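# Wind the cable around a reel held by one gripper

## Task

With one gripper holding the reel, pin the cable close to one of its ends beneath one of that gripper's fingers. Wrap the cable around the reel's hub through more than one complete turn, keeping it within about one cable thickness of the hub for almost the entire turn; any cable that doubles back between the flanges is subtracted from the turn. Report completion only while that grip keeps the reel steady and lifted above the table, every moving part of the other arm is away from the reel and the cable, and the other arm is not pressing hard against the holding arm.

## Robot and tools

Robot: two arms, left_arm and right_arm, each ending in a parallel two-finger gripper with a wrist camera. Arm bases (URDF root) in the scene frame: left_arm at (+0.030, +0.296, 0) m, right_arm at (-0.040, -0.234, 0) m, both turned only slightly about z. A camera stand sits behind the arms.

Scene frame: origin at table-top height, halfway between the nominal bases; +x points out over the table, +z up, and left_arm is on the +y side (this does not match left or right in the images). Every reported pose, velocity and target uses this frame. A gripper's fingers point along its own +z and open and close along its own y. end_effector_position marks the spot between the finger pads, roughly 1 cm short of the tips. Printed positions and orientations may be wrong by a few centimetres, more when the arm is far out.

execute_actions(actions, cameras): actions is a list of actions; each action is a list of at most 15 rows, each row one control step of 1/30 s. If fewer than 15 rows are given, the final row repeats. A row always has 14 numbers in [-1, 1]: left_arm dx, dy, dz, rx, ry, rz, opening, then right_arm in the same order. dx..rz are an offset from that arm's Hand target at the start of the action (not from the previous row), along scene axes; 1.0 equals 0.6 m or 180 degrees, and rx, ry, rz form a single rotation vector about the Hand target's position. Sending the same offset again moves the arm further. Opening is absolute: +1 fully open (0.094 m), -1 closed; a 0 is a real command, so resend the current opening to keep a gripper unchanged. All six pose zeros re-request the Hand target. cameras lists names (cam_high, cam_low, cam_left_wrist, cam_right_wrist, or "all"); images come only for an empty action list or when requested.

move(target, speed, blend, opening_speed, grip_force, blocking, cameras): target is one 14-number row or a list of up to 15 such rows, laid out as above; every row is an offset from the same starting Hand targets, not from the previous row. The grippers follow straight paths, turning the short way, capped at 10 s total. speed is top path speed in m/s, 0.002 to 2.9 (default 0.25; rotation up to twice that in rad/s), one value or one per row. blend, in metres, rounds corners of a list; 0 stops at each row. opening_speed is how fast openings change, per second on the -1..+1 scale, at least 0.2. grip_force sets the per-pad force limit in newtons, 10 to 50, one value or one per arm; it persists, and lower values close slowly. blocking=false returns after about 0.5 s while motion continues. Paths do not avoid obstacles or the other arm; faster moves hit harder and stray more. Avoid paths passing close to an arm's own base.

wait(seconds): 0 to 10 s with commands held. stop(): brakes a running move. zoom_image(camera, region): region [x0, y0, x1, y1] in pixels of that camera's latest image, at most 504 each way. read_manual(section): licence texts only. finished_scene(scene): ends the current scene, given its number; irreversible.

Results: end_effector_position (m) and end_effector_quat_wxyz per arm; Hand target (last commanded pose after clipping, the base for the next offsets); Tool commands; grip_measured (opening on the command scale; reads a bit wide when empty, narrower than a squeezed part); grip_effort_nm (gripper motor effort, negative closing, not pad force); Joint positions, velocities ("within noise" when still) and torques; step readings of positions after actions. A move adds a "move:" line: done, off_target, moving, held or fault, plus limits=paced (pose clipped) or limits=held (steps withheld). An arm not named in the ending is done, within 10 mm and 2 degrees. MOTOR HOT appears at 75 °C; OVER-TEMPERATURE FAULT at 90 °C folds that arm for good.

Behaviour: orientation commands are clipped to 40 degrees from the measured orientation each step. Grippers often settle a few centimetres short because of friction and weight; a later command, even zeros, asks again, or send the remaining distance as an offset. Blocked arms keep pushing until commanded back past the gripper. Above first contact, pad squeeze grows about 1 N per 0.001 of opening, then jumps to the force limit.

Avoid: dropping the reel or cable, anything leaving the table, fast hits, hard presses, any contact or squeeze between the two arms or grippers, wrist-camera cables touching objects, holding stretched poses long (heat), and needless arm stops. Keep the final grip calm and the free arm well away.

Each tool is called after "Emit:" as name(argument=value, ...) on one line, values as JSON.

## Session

Scene 1 is done. Starting scene 2.

Emit:
execute_actions(actions=[])

Scene clock: 0.00 s.
left_arm: end_effector_position=(+0.4055, +0.3366, +0.1194) grip_measured=+1.000 grip_effort_nm=n/a end_effector_quat_wxyz=(+0.612, -0.131, +0.765, +0.151) | right_arm: end_effector_position=(+0.3645, -0.1912, +0.1284) grip_measured=+1.000 grip_effort_nm=n/a end_effector_quat_wxyz=(+0.604, -0.078, +0.792, +0.038)
Joint positions: left_arm=[-0.151 1.517 0.303 0.972 -0.541 -0.054 0.094] | right_arm=[0.03 1.477 0.408 0.797 -0.097 -0.063 0.094]
Joint velocities: within noise
Joint torques (N m): no reading
Heat: left arm: 33 °C; right arm: 29 °C.
Hand target: left_arm +0.4070, +0.3367, +0.1242; +0.617, -0.134, +0.761, +0.150 | right_arm +0.3658, -0.1910, +0.1323; +0.607, -0.078, +0.790, +0.038
Tool commands: left_gripper/opening=+1.0 right_gripper/opening=+1.0

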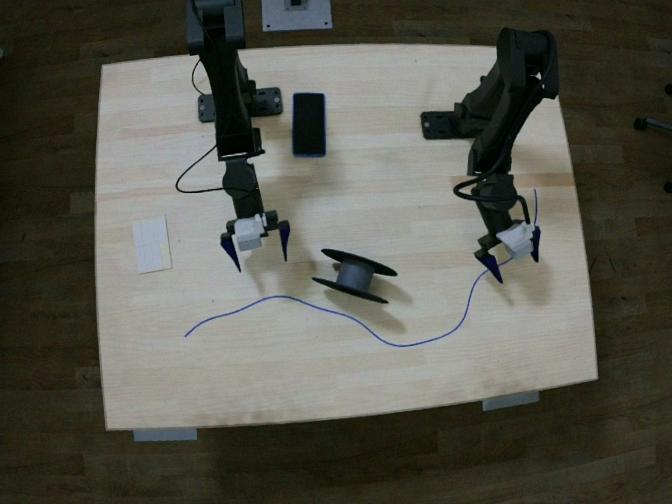

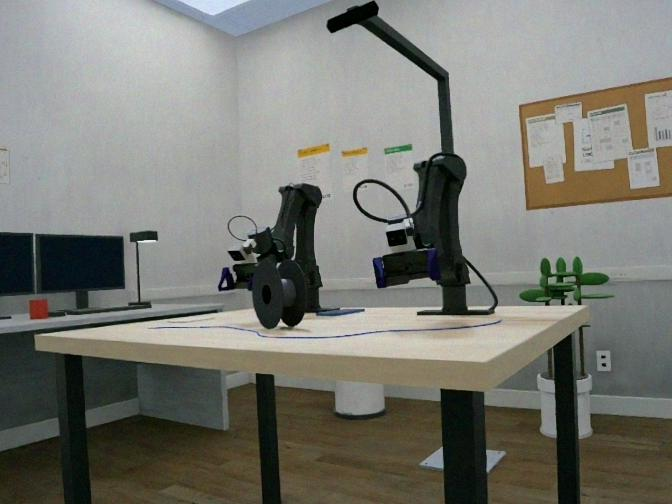

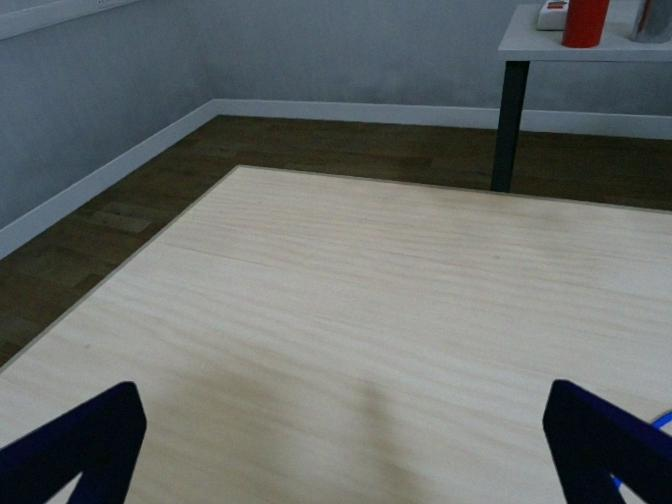

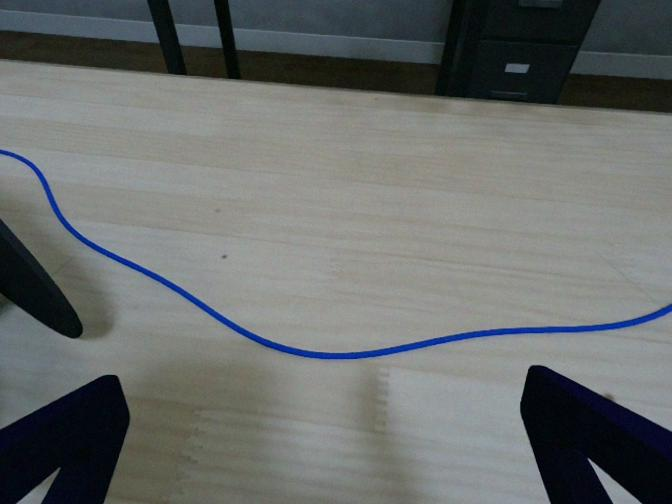

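Emit:
move(target=[[-0.181,0.078,0.04,-0.052,0.2137,-0.0464,-0.2, 0,0.05,0.26,-0.135,0.169,0.138,0.2],[-0.362,0.155,0.0,-0.1038,0.4273,-0.0928,-0.2, 0.014,0.342,0.28,-0.2697,0.3382,0.2768,0.2]], speed=0.35, blend=[0.05,0], cameras=["all"])

Scene clock: 149.27 s.
left_arm: end_effector_position=(+0.1879, +0.4254, +0.1187) grip_measured=-0.198 grip_effort_nm=-0.12 end_effector_quat_wxyz=(+0.000, -0.003, +1.000, -0.004) | right_arm: end_effector_position=(+0.3828, +0.0196, +0.3067) grip_measured=+0.203 grip_effort_nm=-0.15 end_effector_quat_wxyz=(+0.298, -0.544, +0.784, -0.015)
Joint positions: left_arm=[0.679 1.316 1.057 -1.316 0.006 0.683 0.038] | right_arm=[0.504 2.183 2.727 -1.508 -0.012 -0.676 0.057]
Joint velocities: left_arm=[-0.022 -0.002 -0.022 0.022 -0.154 -0.007 0.001] | right_arm=[within noise]
Joint torques (N m): left_arm=[0.42 -2.91 8.03 0.13 -0.1 0.11] | right_arm=[0.14 -8.47 7.34 0.9 0.05 -0.04]
Heat: left arm: 33 °C; right arm: 36 °C.
Hand target: left_arm +0.1898, +0.4298, +0.1242; +0.000, +0.000, +1.000, +0.000 | right_arm +0.3742, +0.0142, +0.3003; +0.000, -0.574, +0.819, +0.000
Off the commanded pose: left_arm 0.007 m, 1 deg | right_arm 0.012 m, 35 deg.
joint sent to its limit (right arm) — joint 4 (wrist pitch), lower limit. The joint targets are off in orientation, not in position.
move: off_target (right_arm)

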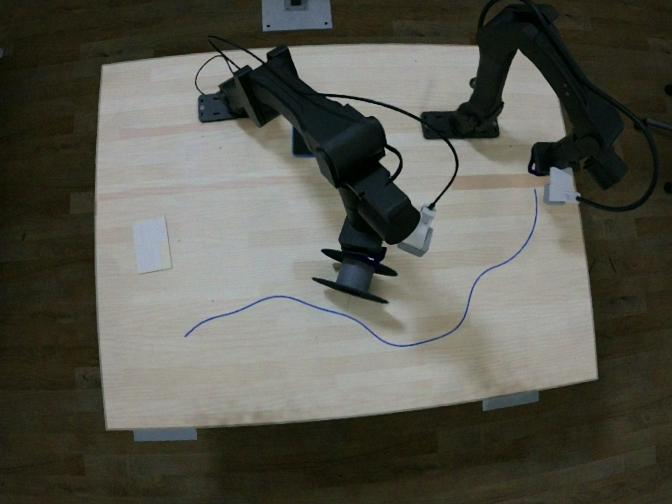

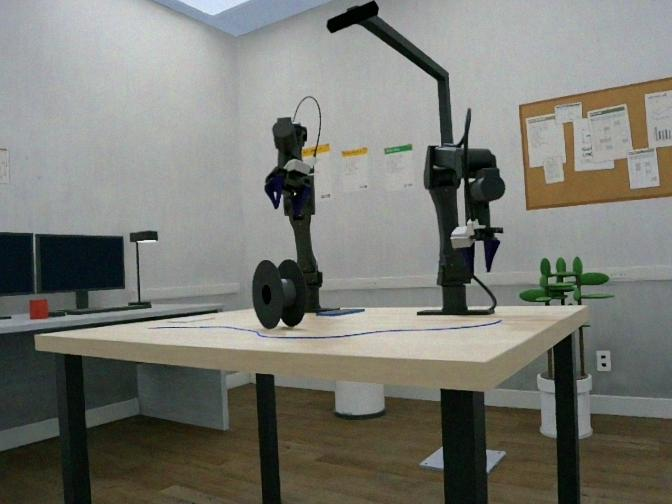

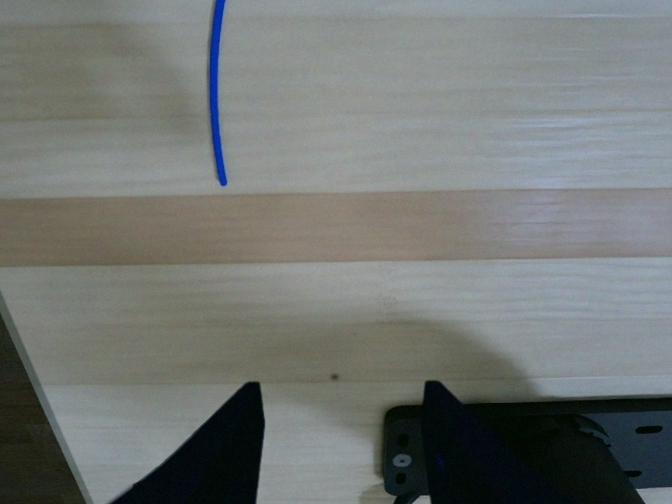

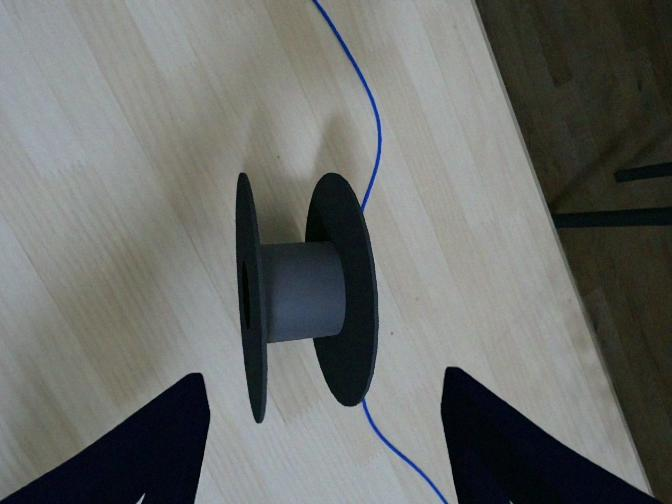

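Emit:
move(target=[0.0448,0.077,-0.09,0,0,0,-0.2, -0.057,-0.157,-0.149,0.2089,-0.076,0,0.2], speed=0.3, cameras=["all"])

Scene clock: 184.43 s.
left_arm: end_effector_position=(+0.2141, +0.4703, +0.0721) grip_measured=-0.198 grip_effort_nm=-0.12 end_effector_quat_wxyz=(-0.002, -0.002, +1.000, -0.004) | right_arm: end_effector_position=(+0.3470, -0.0831, +0.2049) grip_measured=+0.203 grip_effort_nm=-0.15 end_effector_quat_wxyz=(+0.273, -0.535, +0.777, +0.189)
Joint positions: left_arm=[0.749 1.537 1.057 -1.099 0.004 0.754 0.038] | right_arm=[0.097 1.783 1.68 -1.107 -0.586 -0.969 0.057]
Joint torques (N m): left_arm=[0.55 -4.59 6 0.36 -0.06 0.07] | right_arm=[0.14 -9.68 5.16 1.15 -0.42 -0.08]
Heat: left arm: 33 °C; right arm: 34 °C.
Hand target: left_arm +0.2167, +0.4760, +0.0702; +0.000, +0.000, +1.000, +0.000 | right_arm +0.3401, -0.0800, +0.2110; +0.281, -0.539, +0.769, +0.196
Off the commanded pose: left_arm 0.007 m, 1 deg | right_arm 0.010 m, 2 deg.
move: done

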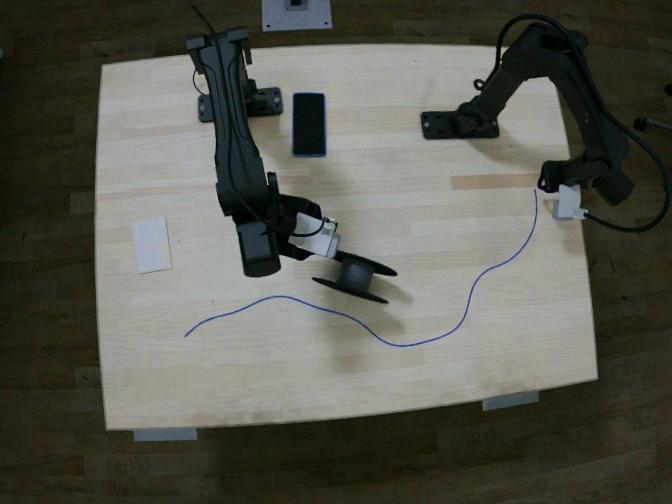

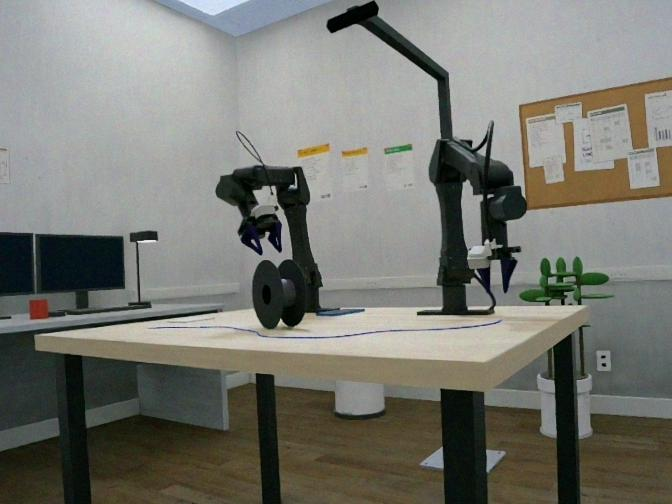

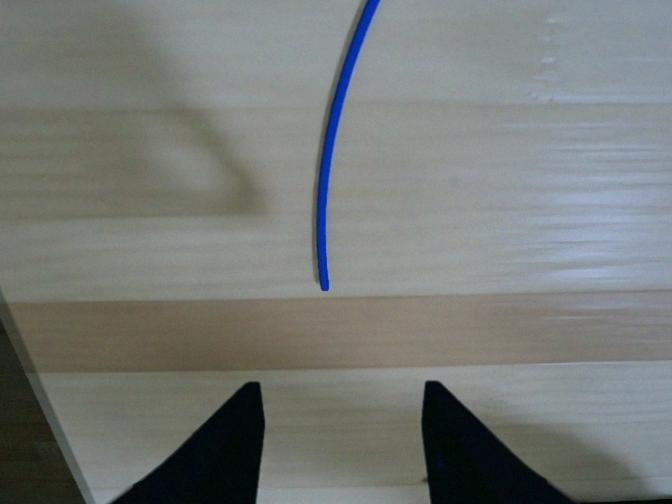

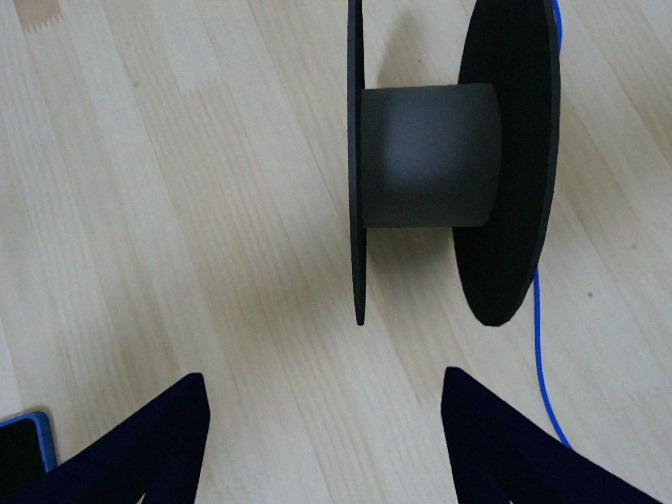

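Emit:
move(target=[0.0048,0.0078,-0.0987,0,0,0,-0.2, 0.067,0.1223,-0.102,0,0,0,0.2], speed=0.15, cameras=["cam_high", "cam_left_wrist", "cam_right_wrist"])

Scene clock: 218.70 s.
left_arm: end_effector_position=(+0.2221, +0.4795, +0.0179) grip_measured=-0.198 grip_effort_nm=-0.12 end_effector_quat_wxyz=(+0.005, -0.001, +1.000, +0.002) | right_arm: end_effector_position=(+0.3815, -0.0084, +0.1533) grip_measured=+0.203 grip_effort_nm=-0.15 end_effector_quat_wxyz=(+0.285, -0.541, +0.768, +0.192)
Joint positions: left_arm=[0.753 1.64 0.933 -0.853 0.004 0.759 0.038] | right_arm=[0.266 1.933 1.646 -0.806 -0.534 -0.798 0.057]
Joint torques (N m): left_arm=[0.58 -5.04 4.16 0.42 -0.06 0.08] | right_arm=[0.29 -8.49 6.39 1.37 -0.25 0.08]
Heat: left arm: 32 °C; right arm: 33 °C.
Hand target: left_arm +0.2196, +0.4806, +0.0110; +0.000, +0.000, +1.000, +0.000 | right_arm +0.3801, -0.0065, +0.1498; +0.280, -0.539, +0.769, +0.197
Off the commanded pose: left_arm 0.007 m, 1 deg | right_arm 0.004 m, 1 deg.
move: done
Images, in order (width x height): cam_high 672x504, cam_left_wrist 672x504, cam_right_wrist 672x504.

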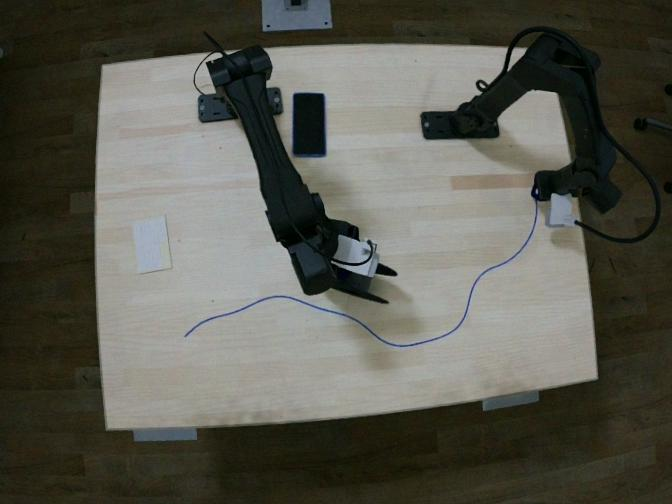

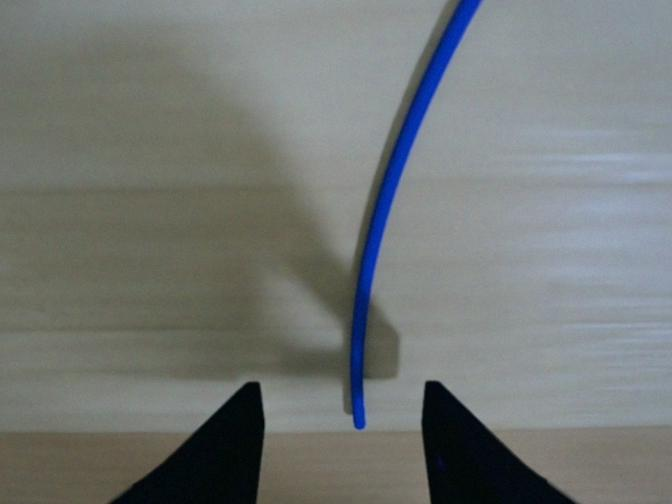

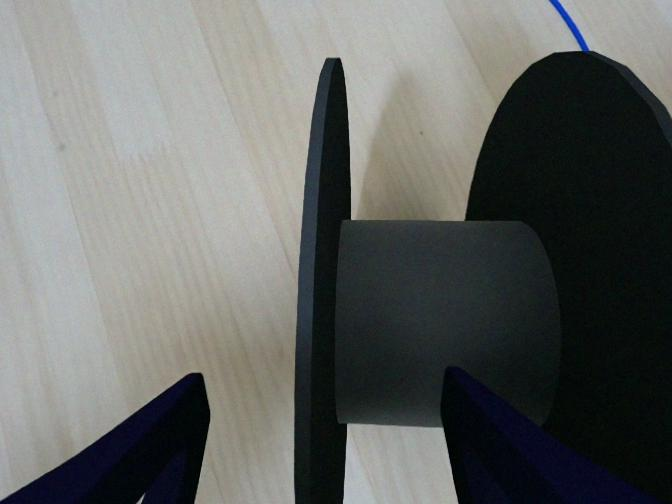

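Emit:
move(target=[[-0.01,-0.0083,-0.0133,0,0,0,-0.2, 0,0,0,0,0,0,-1],[-0.01,-0.0083,-0.0133,0,0,0,-1, 0,0,0,0,0,0,-1]], speed=0.1, grip_force=[30, 38], cameras=["cam_left_wrist", "cam_right_wrist"])

Scene clock: 235.37 s.
left_arm: end_effector_position=(+0.2163, +0.4758, +0.0080) grip_measured=-0.934 grip_effort_nm=-0.62 end_effector_quat_wxyz=(+0.002, -0.002, +1.000, +0.001) | right_arm: end_effector_position=(+0.3862, -0.0086, +0.1551) grip_measured=-0.915 grip_effort_nm=-0.82 end_effector_quat_wxyz=(+0.294, -0.541, +0.766, +0.187)
Joint positions: left_arm=[0.757 1.64 0.889 -0.815 0.001 0.762 0.003] | right_arm=[0.264 1.933 1.646 -0.785 -0.53 -0.798 0.004]
Joint torques (N m): left_arm=[0.51 -5.81 3.66 0.4 -0.04 0.07] | right_arm=[0.47 -8.54 6.45 1.18 -0.28 0.09]
Heat: left arm: 31 °C; right arm: 32 °C.
Hand target: left_arm +0.2136, +0.4757, +0.0031; +0.000, +0.000, +1.000, +0.000 | right_arm +0.3801, -0.0065, +0.1498; +0.281, -0.539, +0.769, +0.196
Off the commanded pose: left_arm 0.006 m, 0 deg | right_arm 0.008 m, 2 deg.
grip_force (N): 30, 38
move: done
Images, in order (width x height): cam_left_wrist 672x504, cam_right_wrist 672x504.

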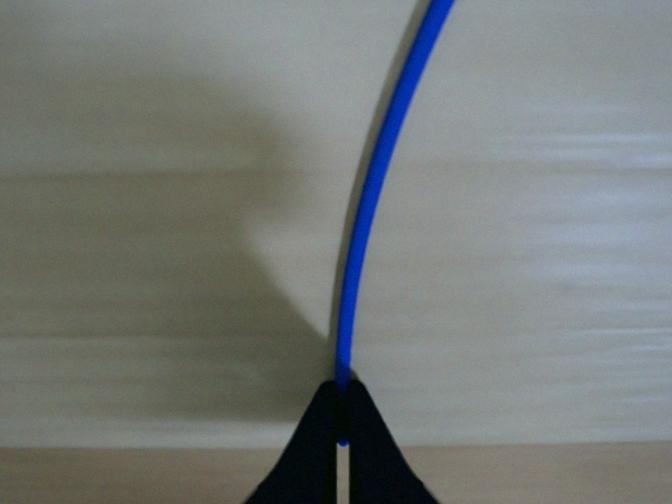

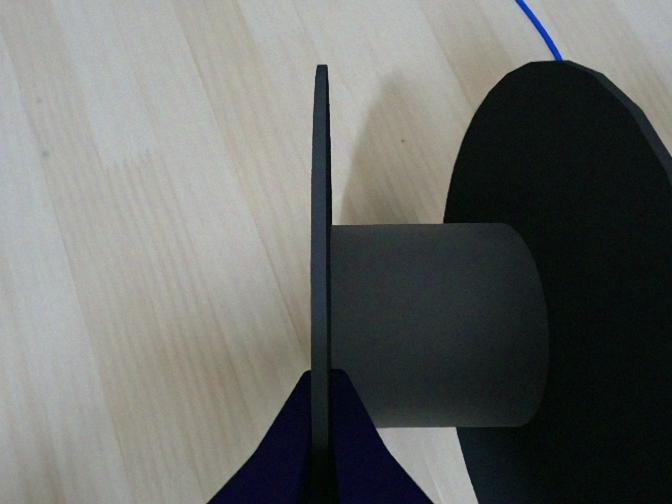

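Emit:
move(target=[[0,0,0.09,0,0,0,-1, -0.08,-0.05,0.18,0,0,0,-1],[0,0,0.09,0,0,0,-1, -0.117,-0.0175,0.117,0.2893,0.4140,-0.1302,-1]], speed=0.3, blend=[0.04,0], grip_force=[30, 45], cameras=["all"])

Scene clock: 265.93 s.
left_arm: end_effector_position=(+0.2097, +0.4695, +0.0443) grip_measured=-0.936 grip_effort_nm=-0.67 end_effector_quat_wxyz=(-0.015, -0.002, +1.000, -0.015) | right_arm: end_effector_position=(+0.3199, -0.0178, +0.2048) grip_measured=-0.919 grip_effort_nm=-0.94 end_effector_quat_wxyz=(-0.010, +0.025, +0.722, +0.691)
Joint positions: left_arm=[0.757 1.586 0.99 -1.015 0.001 0.762 0.003] | right_arm=[0.068 1.805 0.988 0.453 -1.445 1.258 0.004]
Joint torques (N m): left_arm=[0.49 -8.51 7.19 0.07 -0.04 0.06] | right_arm=[0.27 -10.24 5.35 1.96 -0.49 0.1]
Heat: left arm: 31 °C; right arm: 32 °C.
Hand target: left_arm +0.2136, +0.4757, +0.0570; +0.000, +0.000, +1.000, +0.000 | right_arm +0.3100, -0.0171, +0.2199; +0.000, +0.000, +0.707, +0.707
Off the commanded pose: left_arm 0.015 m, 2 deg | right_arm 0.018 m, 4 deg.
grip_force (N): 30, 45
move: off_target (left_arm, right_arm)

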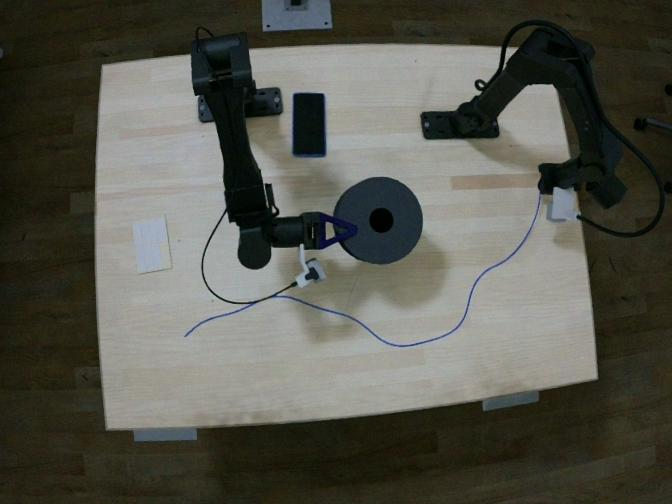

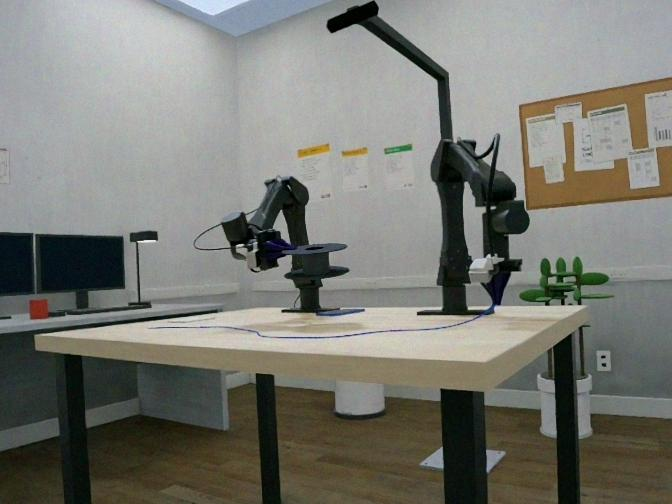

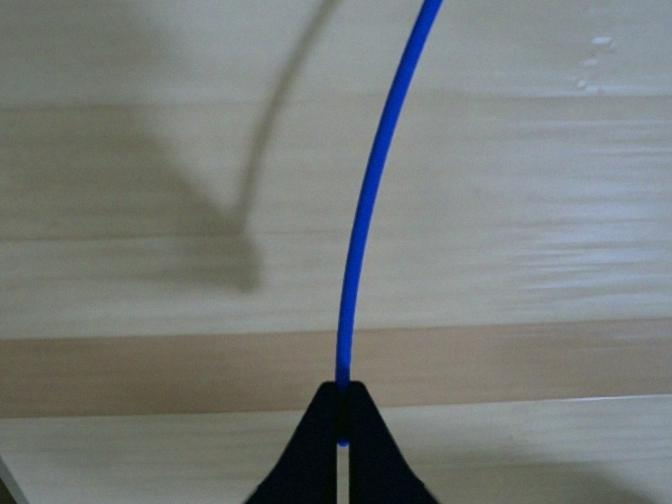

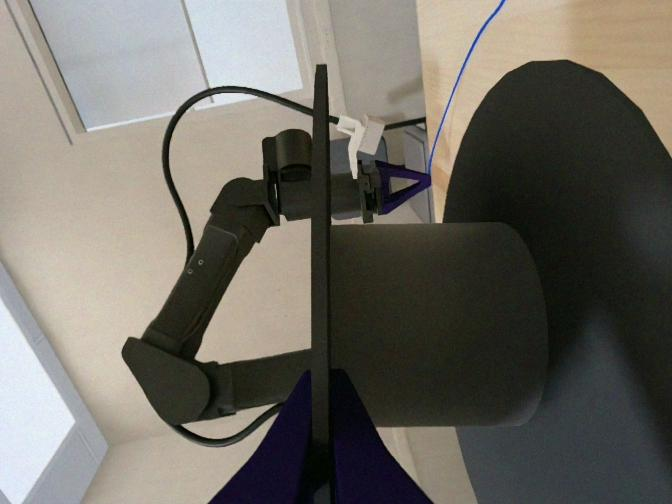

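Emit:
move(target=[-0.031,-0.336,0.017,0,0,0,-1, 0,0,-0.2,0,0,0,-1], speed=0.2, cameras=["all"])

Scene clock: 285.20 s.
left_arm: end_effector_position=(+0.1984, +0.2731, +0.0655) grip_measured=-0.936 grip_effort_nm=-0.67 end_effector_quat_wxyz=(-0.003, +0.002, +1.000, -0.003) | right_arm: end_effector_position=(+0.3177, -0.0181, +0.0986) grip_measured=-0.919 grip_effort_nm=-0.94 end_effector_quat_wxyz=(+0.005, +0.015, +0.719, +0.695)
Joint positions: left_arm=[-0.14 1.199 0.765 -1.143 0.007 -0.127 0.003] | right_arm=[0.068 2.133 0.846 1.017 -1.441 1.317 0.004]
Joint torques (N m): left_arm=[-0.49 -4.51 4.82 0.15 -0.09 -0.11] | right_arm=[0.29 -7.9 3.69 2.03 -0.45 0.08]
Heat: left arm: 32 °C; right arm: 33 °C.
Hand target: left_arm +0.1949, +0.2740, +0.0671; +0.000, +0.000, +1.000, +0.000 | right_arm +0.3101, -0.0171, +0.1000; +0.000, +0.000, +0.707, +0.707
Off the commanded pose: left_arm 0.004 m, 1 deg | right_arm 0.008 m, 3 deg.
grip_force (N): 30, 45
move: off_target (right_arm)

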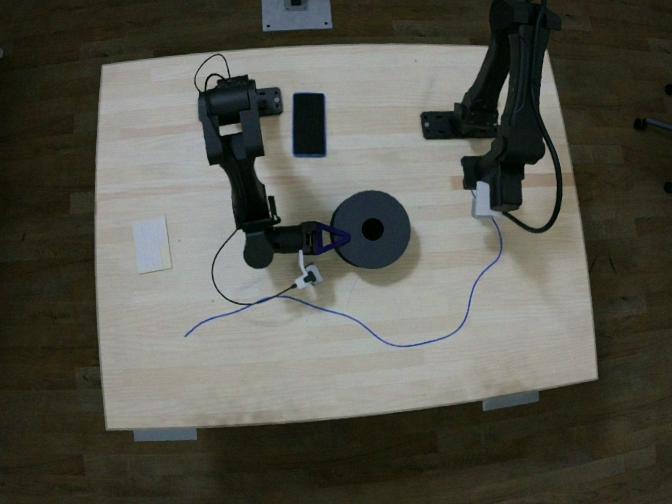

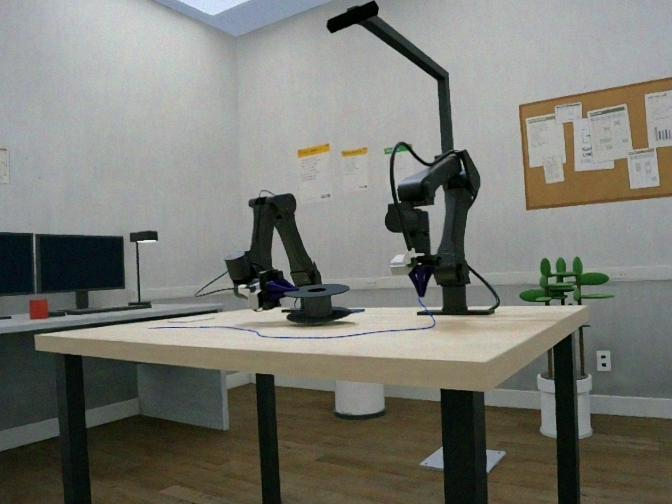

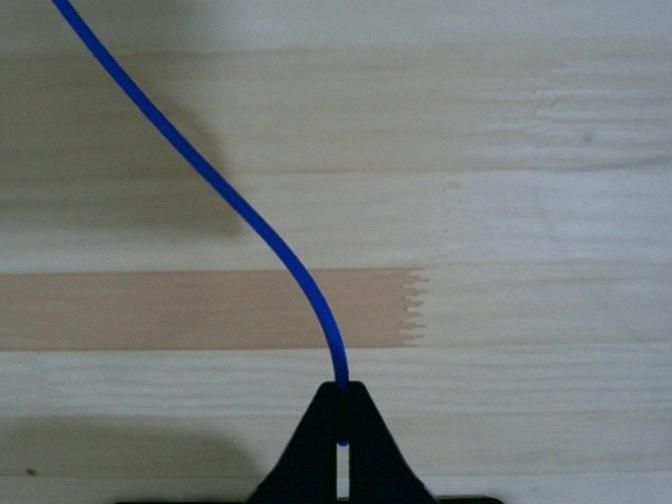

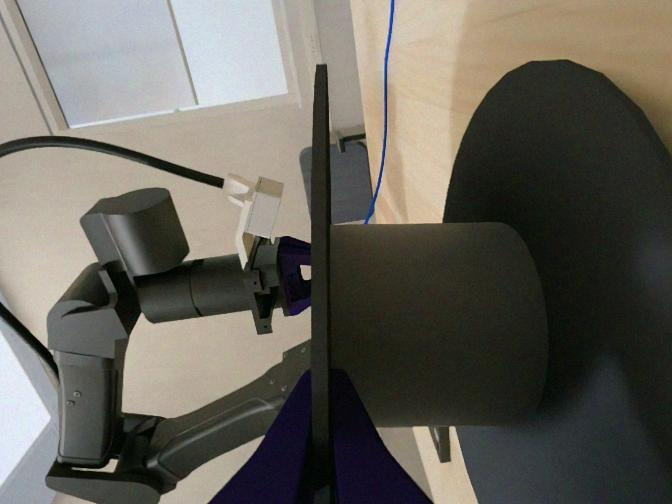

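Emit:
move(target=[0,0,0,0,0,0,-1, 0,0,-0.037,0,0,0,-1], speed=0.08, cameras=["cam_low", "cam_high"])

Emit:
zoom_image(camera="cam_low", region=[220, 230, 400, 350])

Scene clock: 291.93 s.
left_arm: end_effector_position=(+0.1984, +0.2731, +0.0655) grip_measured=-0.936 grip_effort_nm=-0.67 end_effector_quat_wxyz=(-0.003, +0.002, +1.000, -0.003) | right_arm: end_effector_position=(+0.3146, -0.0179, +0.0824) grip_measured=-0.919 grip_effort_nm=-0.94 end_effector_quat_wxyz=(+0.009, -0.005, +0.712, +0.703)
Joint positions: left_arm=[-0.14 1.199 0.765 -1.143 0.007 -0.127 0.003] | right_arm=[0.068 2.246 0.846 1.276 -1.467 1.428 0.004]
Joint torques (N m): left_arm=[-0.47 -4.52 4.81 0.14 -0.09 -0.11] | right_arm=[0.25 -7.62 2.88 1.8 -0.11 0.12]
Heat: left arm: 32 °C; right arm: 32 °C.
Hand target: left_arm +0.1949, +0.2740, +0.0671; +0.000, +0.000, +1.000, +0.000 | right_arm +0.3100, -0.0171, +0.0777; +0.000, +0.000, +0.707, +0.707
Off the commanded pose: left_arm 0.004 m, 1 deg | right_arm 0.007 m, 1 deg.
grip_force (N): 30, 45
move: done
Images, in order (width x height): cam_high 672x504, cam_low 672x504.

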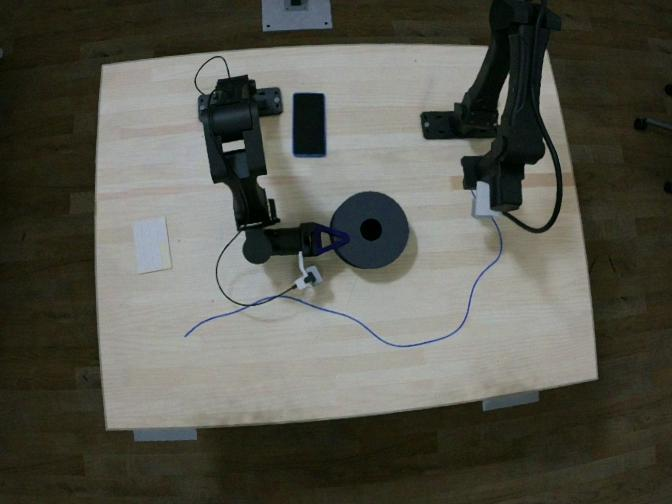

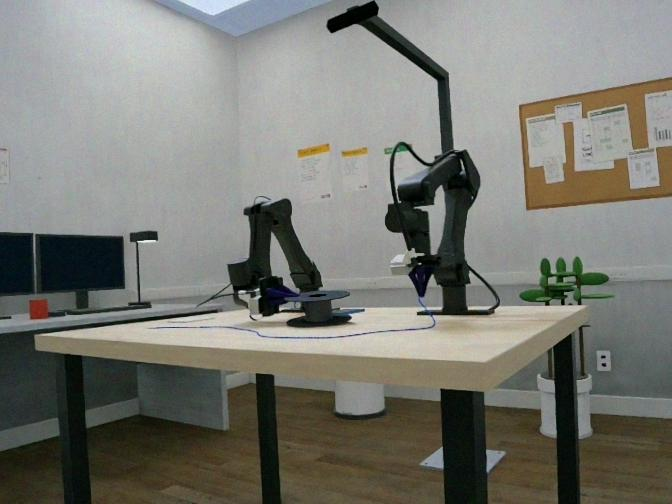

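Scaled by 2.800.

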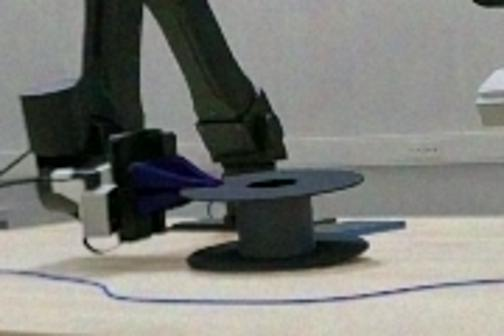

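Emit:
move(target=[0,0,0,0,0,0,-1, 0,0,-0.02,0,0,0,-1], speed=0.05, cameras=["cam_low"])

Emit:
zoom_image(camera="cam_low", region=[220, 230, 400, 350])

Scene clock: 296.73 s.
left_arm: end_effector_position=(+0.1984, +0.2731, +0.0655) grip_measured=-0.936 grip_effort_nm=-0.67 end_effector_quat_wxyz=(-0.003, +0.002, +1.000, -0.003) | right_arm: end_effector_position=(+0.3121, -0.0180, +0.0763) grip_measured=-0.919 grip_effort_nm=-0.94 end_effector_quat_wxyz=(+0.025, -0.027, +0.707, +0.706)
Joint positions: left_arm=[-0.14 1.199 0.765 -1.143 0.007 -0.127 0.003] | right_arm=[0.068 2.303 0.846 1.435 -1.475 1.475 0.004]
Joint torques (N m): left_arm=[-0.47 -4.51 4.81 0.14 -0.09 -0.11] | right_arm=[0.27 -6.83 3.04 1.37 0.02 0.32]
Heat: left arm: 32 °C; right arm: 31 °C.
Hand target: left_arm +0.1949, +0.2740, +0.0671; +0.000, +0.000, +1.000, +0.000 | right_arm +0.3100, -0.0171, +0.0658; +0.000, +0.000, +0.707, +0.708
Off the commanded pose: left_arm 0.004 m, 1 deg | right_arm 0.011 m, 4 deg.
grip_force (N): 30, 45
move: off_target (right_arm)
Images, in order (width x height): cam_low 672x504.

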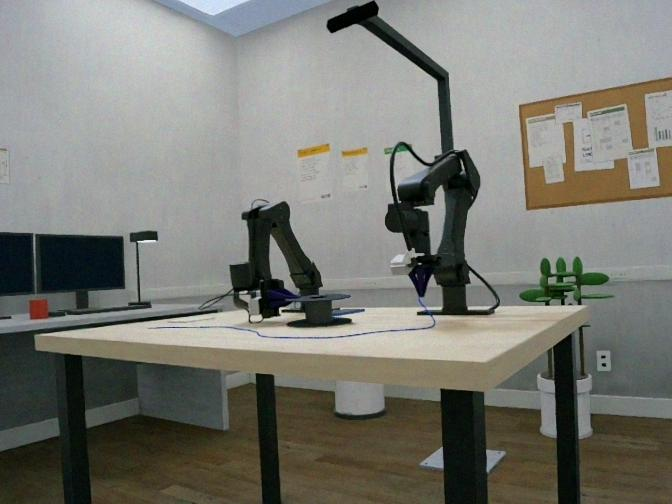

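Scaled by 2.800.

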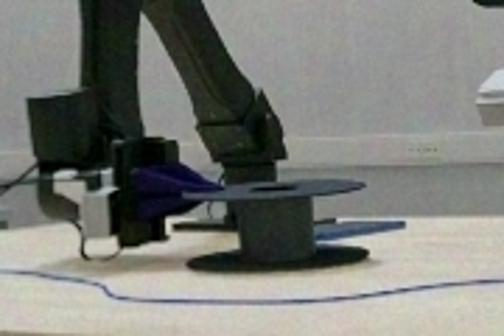

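Emit:
move(target=[[0,0,0,0,0,0,-1, 0,0,0.0167,0,0,0,0.49],[0,0,0,0,0,0,-1, 0,-0.167,0.0167,0,0,-0.1,0.49],[-0.067,-0.267,0,0,0,0,-1, -0.138,-0.387,0.197,0,0,-0.222,0.49]], speed=[0.1,0.12,0.25], blend=[0,0.03,0], cameras=["all"])

Scene clock: 313.97 s.
left_arm: end_effector_position=(+0.1470, +0.1215, +0.0633) grip_measured=-0.936 grip_effort_nm=-0.67 end_effector_quat_wxyz=(-0.014, +0.003, +1.000, +0.004) | right_arm: end_effector_position=(+0.2315, -0.2500, +0.1852) grip_measured=+0.487 grip_effort_nm=0.14 end_effector_quat_wxyz=(+0.274, +0.271, +0.653, +0.652)
Joint positions: left_arm=[-0.977 1.388 0.889 -1.096 0.018 -0.963 0.003] | right_arm=[-0.818 1.508 0.243 1.534 -1.568 1.834 0.07]
Joint torques (N m): left_arm=[-0.47 -3.18 7.75 0.29 -0.18 -0.1] | right_arm=[-0.72 -3.96 3.34 1.37 0.04 0.05]
Heat: left arm: 31 °C; right arm: 31 °C.
Hand target: left_arm +0.1548, +0.1139, +0.0671; +0.000, +0.000, +1.000, +0.000 | right_arm +0.2272, -0.2492, +0.1840; +0.241, +0.241, +0.664, +0.665
Off the commanded pose: left_arm 0.012 m, 2 deg | right_arm 0.004 m, 5 deg.
joint sent to its limit (right arm) — joint 5 (wrist yaw), lower limit. The joint targets are off in orientation, not in position.
grip_force (N): 30, 45
move: off_target (left_arm, right_arm)

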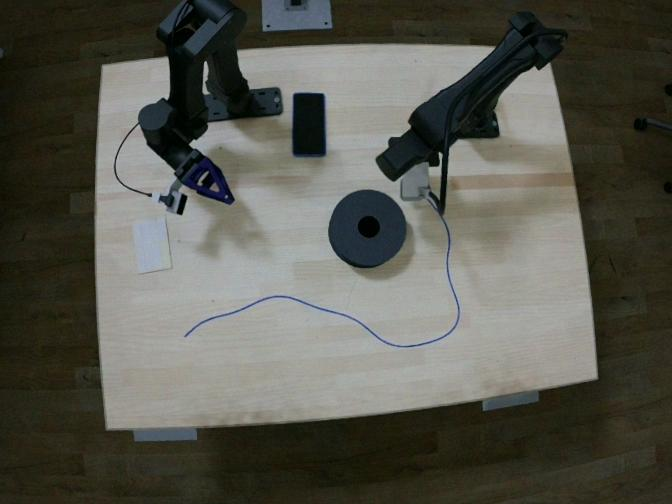

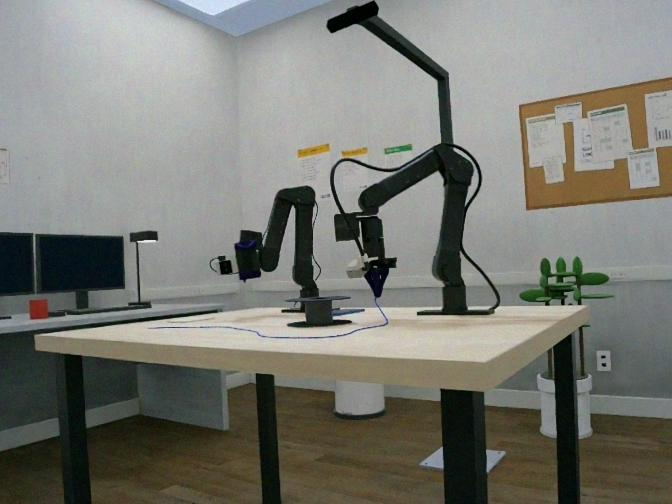

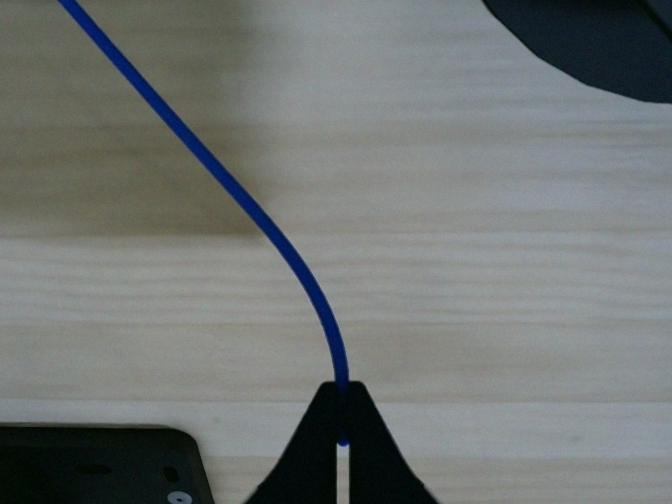

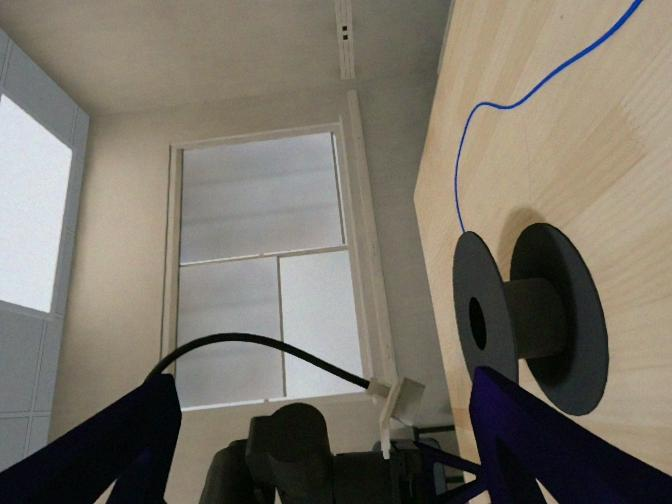

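Emit:
move(target=[[-0.033,-0.198,-0.008,0,0,0,-1, 0,0,0,0,0,0,0.49],[0.042,-0.357,-0.008,0,0,0,-1, 0,0,0,0,0,0,0.49],[0.225,-0.407,-0.008,0,0,0,-1, 0,0,0,0,0,0,0.49],[0.367,-0.365,-0.008,0,0,0,-1, 0,0,0,0,0,0,0.49]], speed=0.18, blend=[0.04,0.04,0.04,0], cameras=["all"])

Emit:
zoom_image(camera="cam_low", region=[220, 220, 420, 360])

Scene clock: 340.57 s.
left_arm: end_effector_position=(+0.3751, -0.1047, +0.0760) grip_measured=-0.936 grip_effort_nm=-0.66 end_effector_quat_wxyz=(+0.041, -0.007, +0.997, -0.059) | right_arm: end_effector_position=(+0.2315, -0.2500, +0.1852) grip_measured=+0.487 grip_effort_nm=0.14 end_effector_quat_wxyz=(+0.274, +0.271, +0.653, +0.652)
Joint positions: left_arm=[-0.865 2.678 2.791 -1.54 0.014 -0.872 0.003] | right_arm=[-0.818 1.508 0.243 1.534 -1.568 1.835 0.07]
Joint torques (N m): left_arm=[-0.47 -11.56 7.8 0.37 -0.14 0.13] | right_arm=[-0.68 -3.89 3.36 1.39 0.05 0.03]
Heat: left arm: 33 °C; right arm: 30 °C.
Hand target: left_arm +0.3750, -0.1051, +0.0623; +0.000, +0.000, +1.000, +0.000 | right_arm +0.2280, -0.2486, +0.1840; +0.271, +0.272, +0.654, +0.652 (not the last commanded pose)
Off the commanded pose: left_arm 0.014 m, 8 deg | right_arm 0.005 m, 5 deg.
joint sent to its limit (left arm) — joint 4 (wrist pitch), lower limit. The joint targets are off in orientation, not in position.
grip_force (N): 30, 45
move: off_target (left_arm, right_arm)

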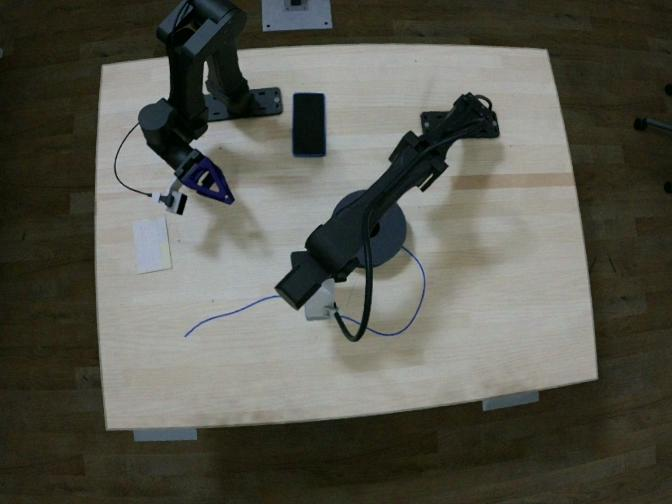

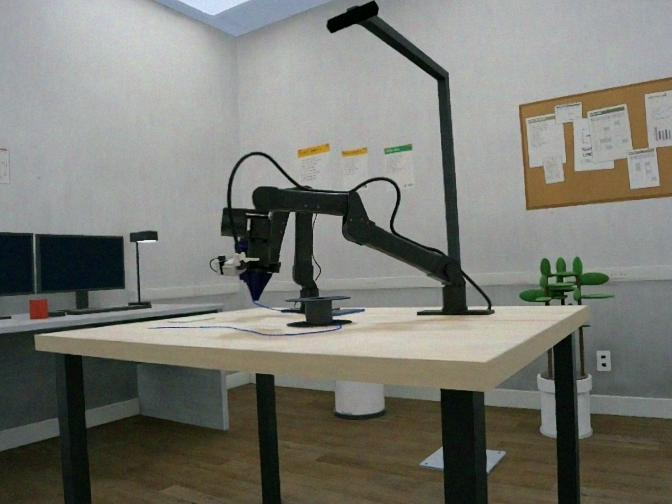

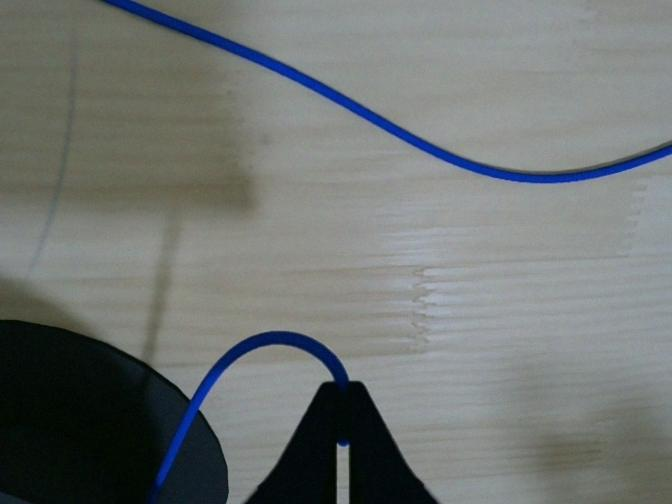

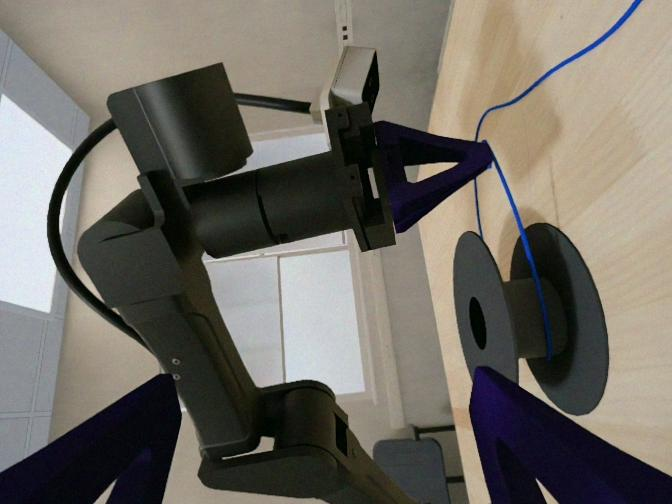

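Scaled by 2.520.

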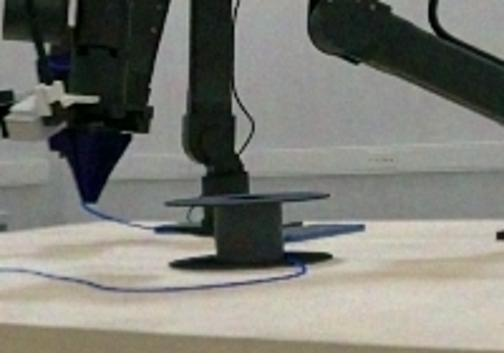

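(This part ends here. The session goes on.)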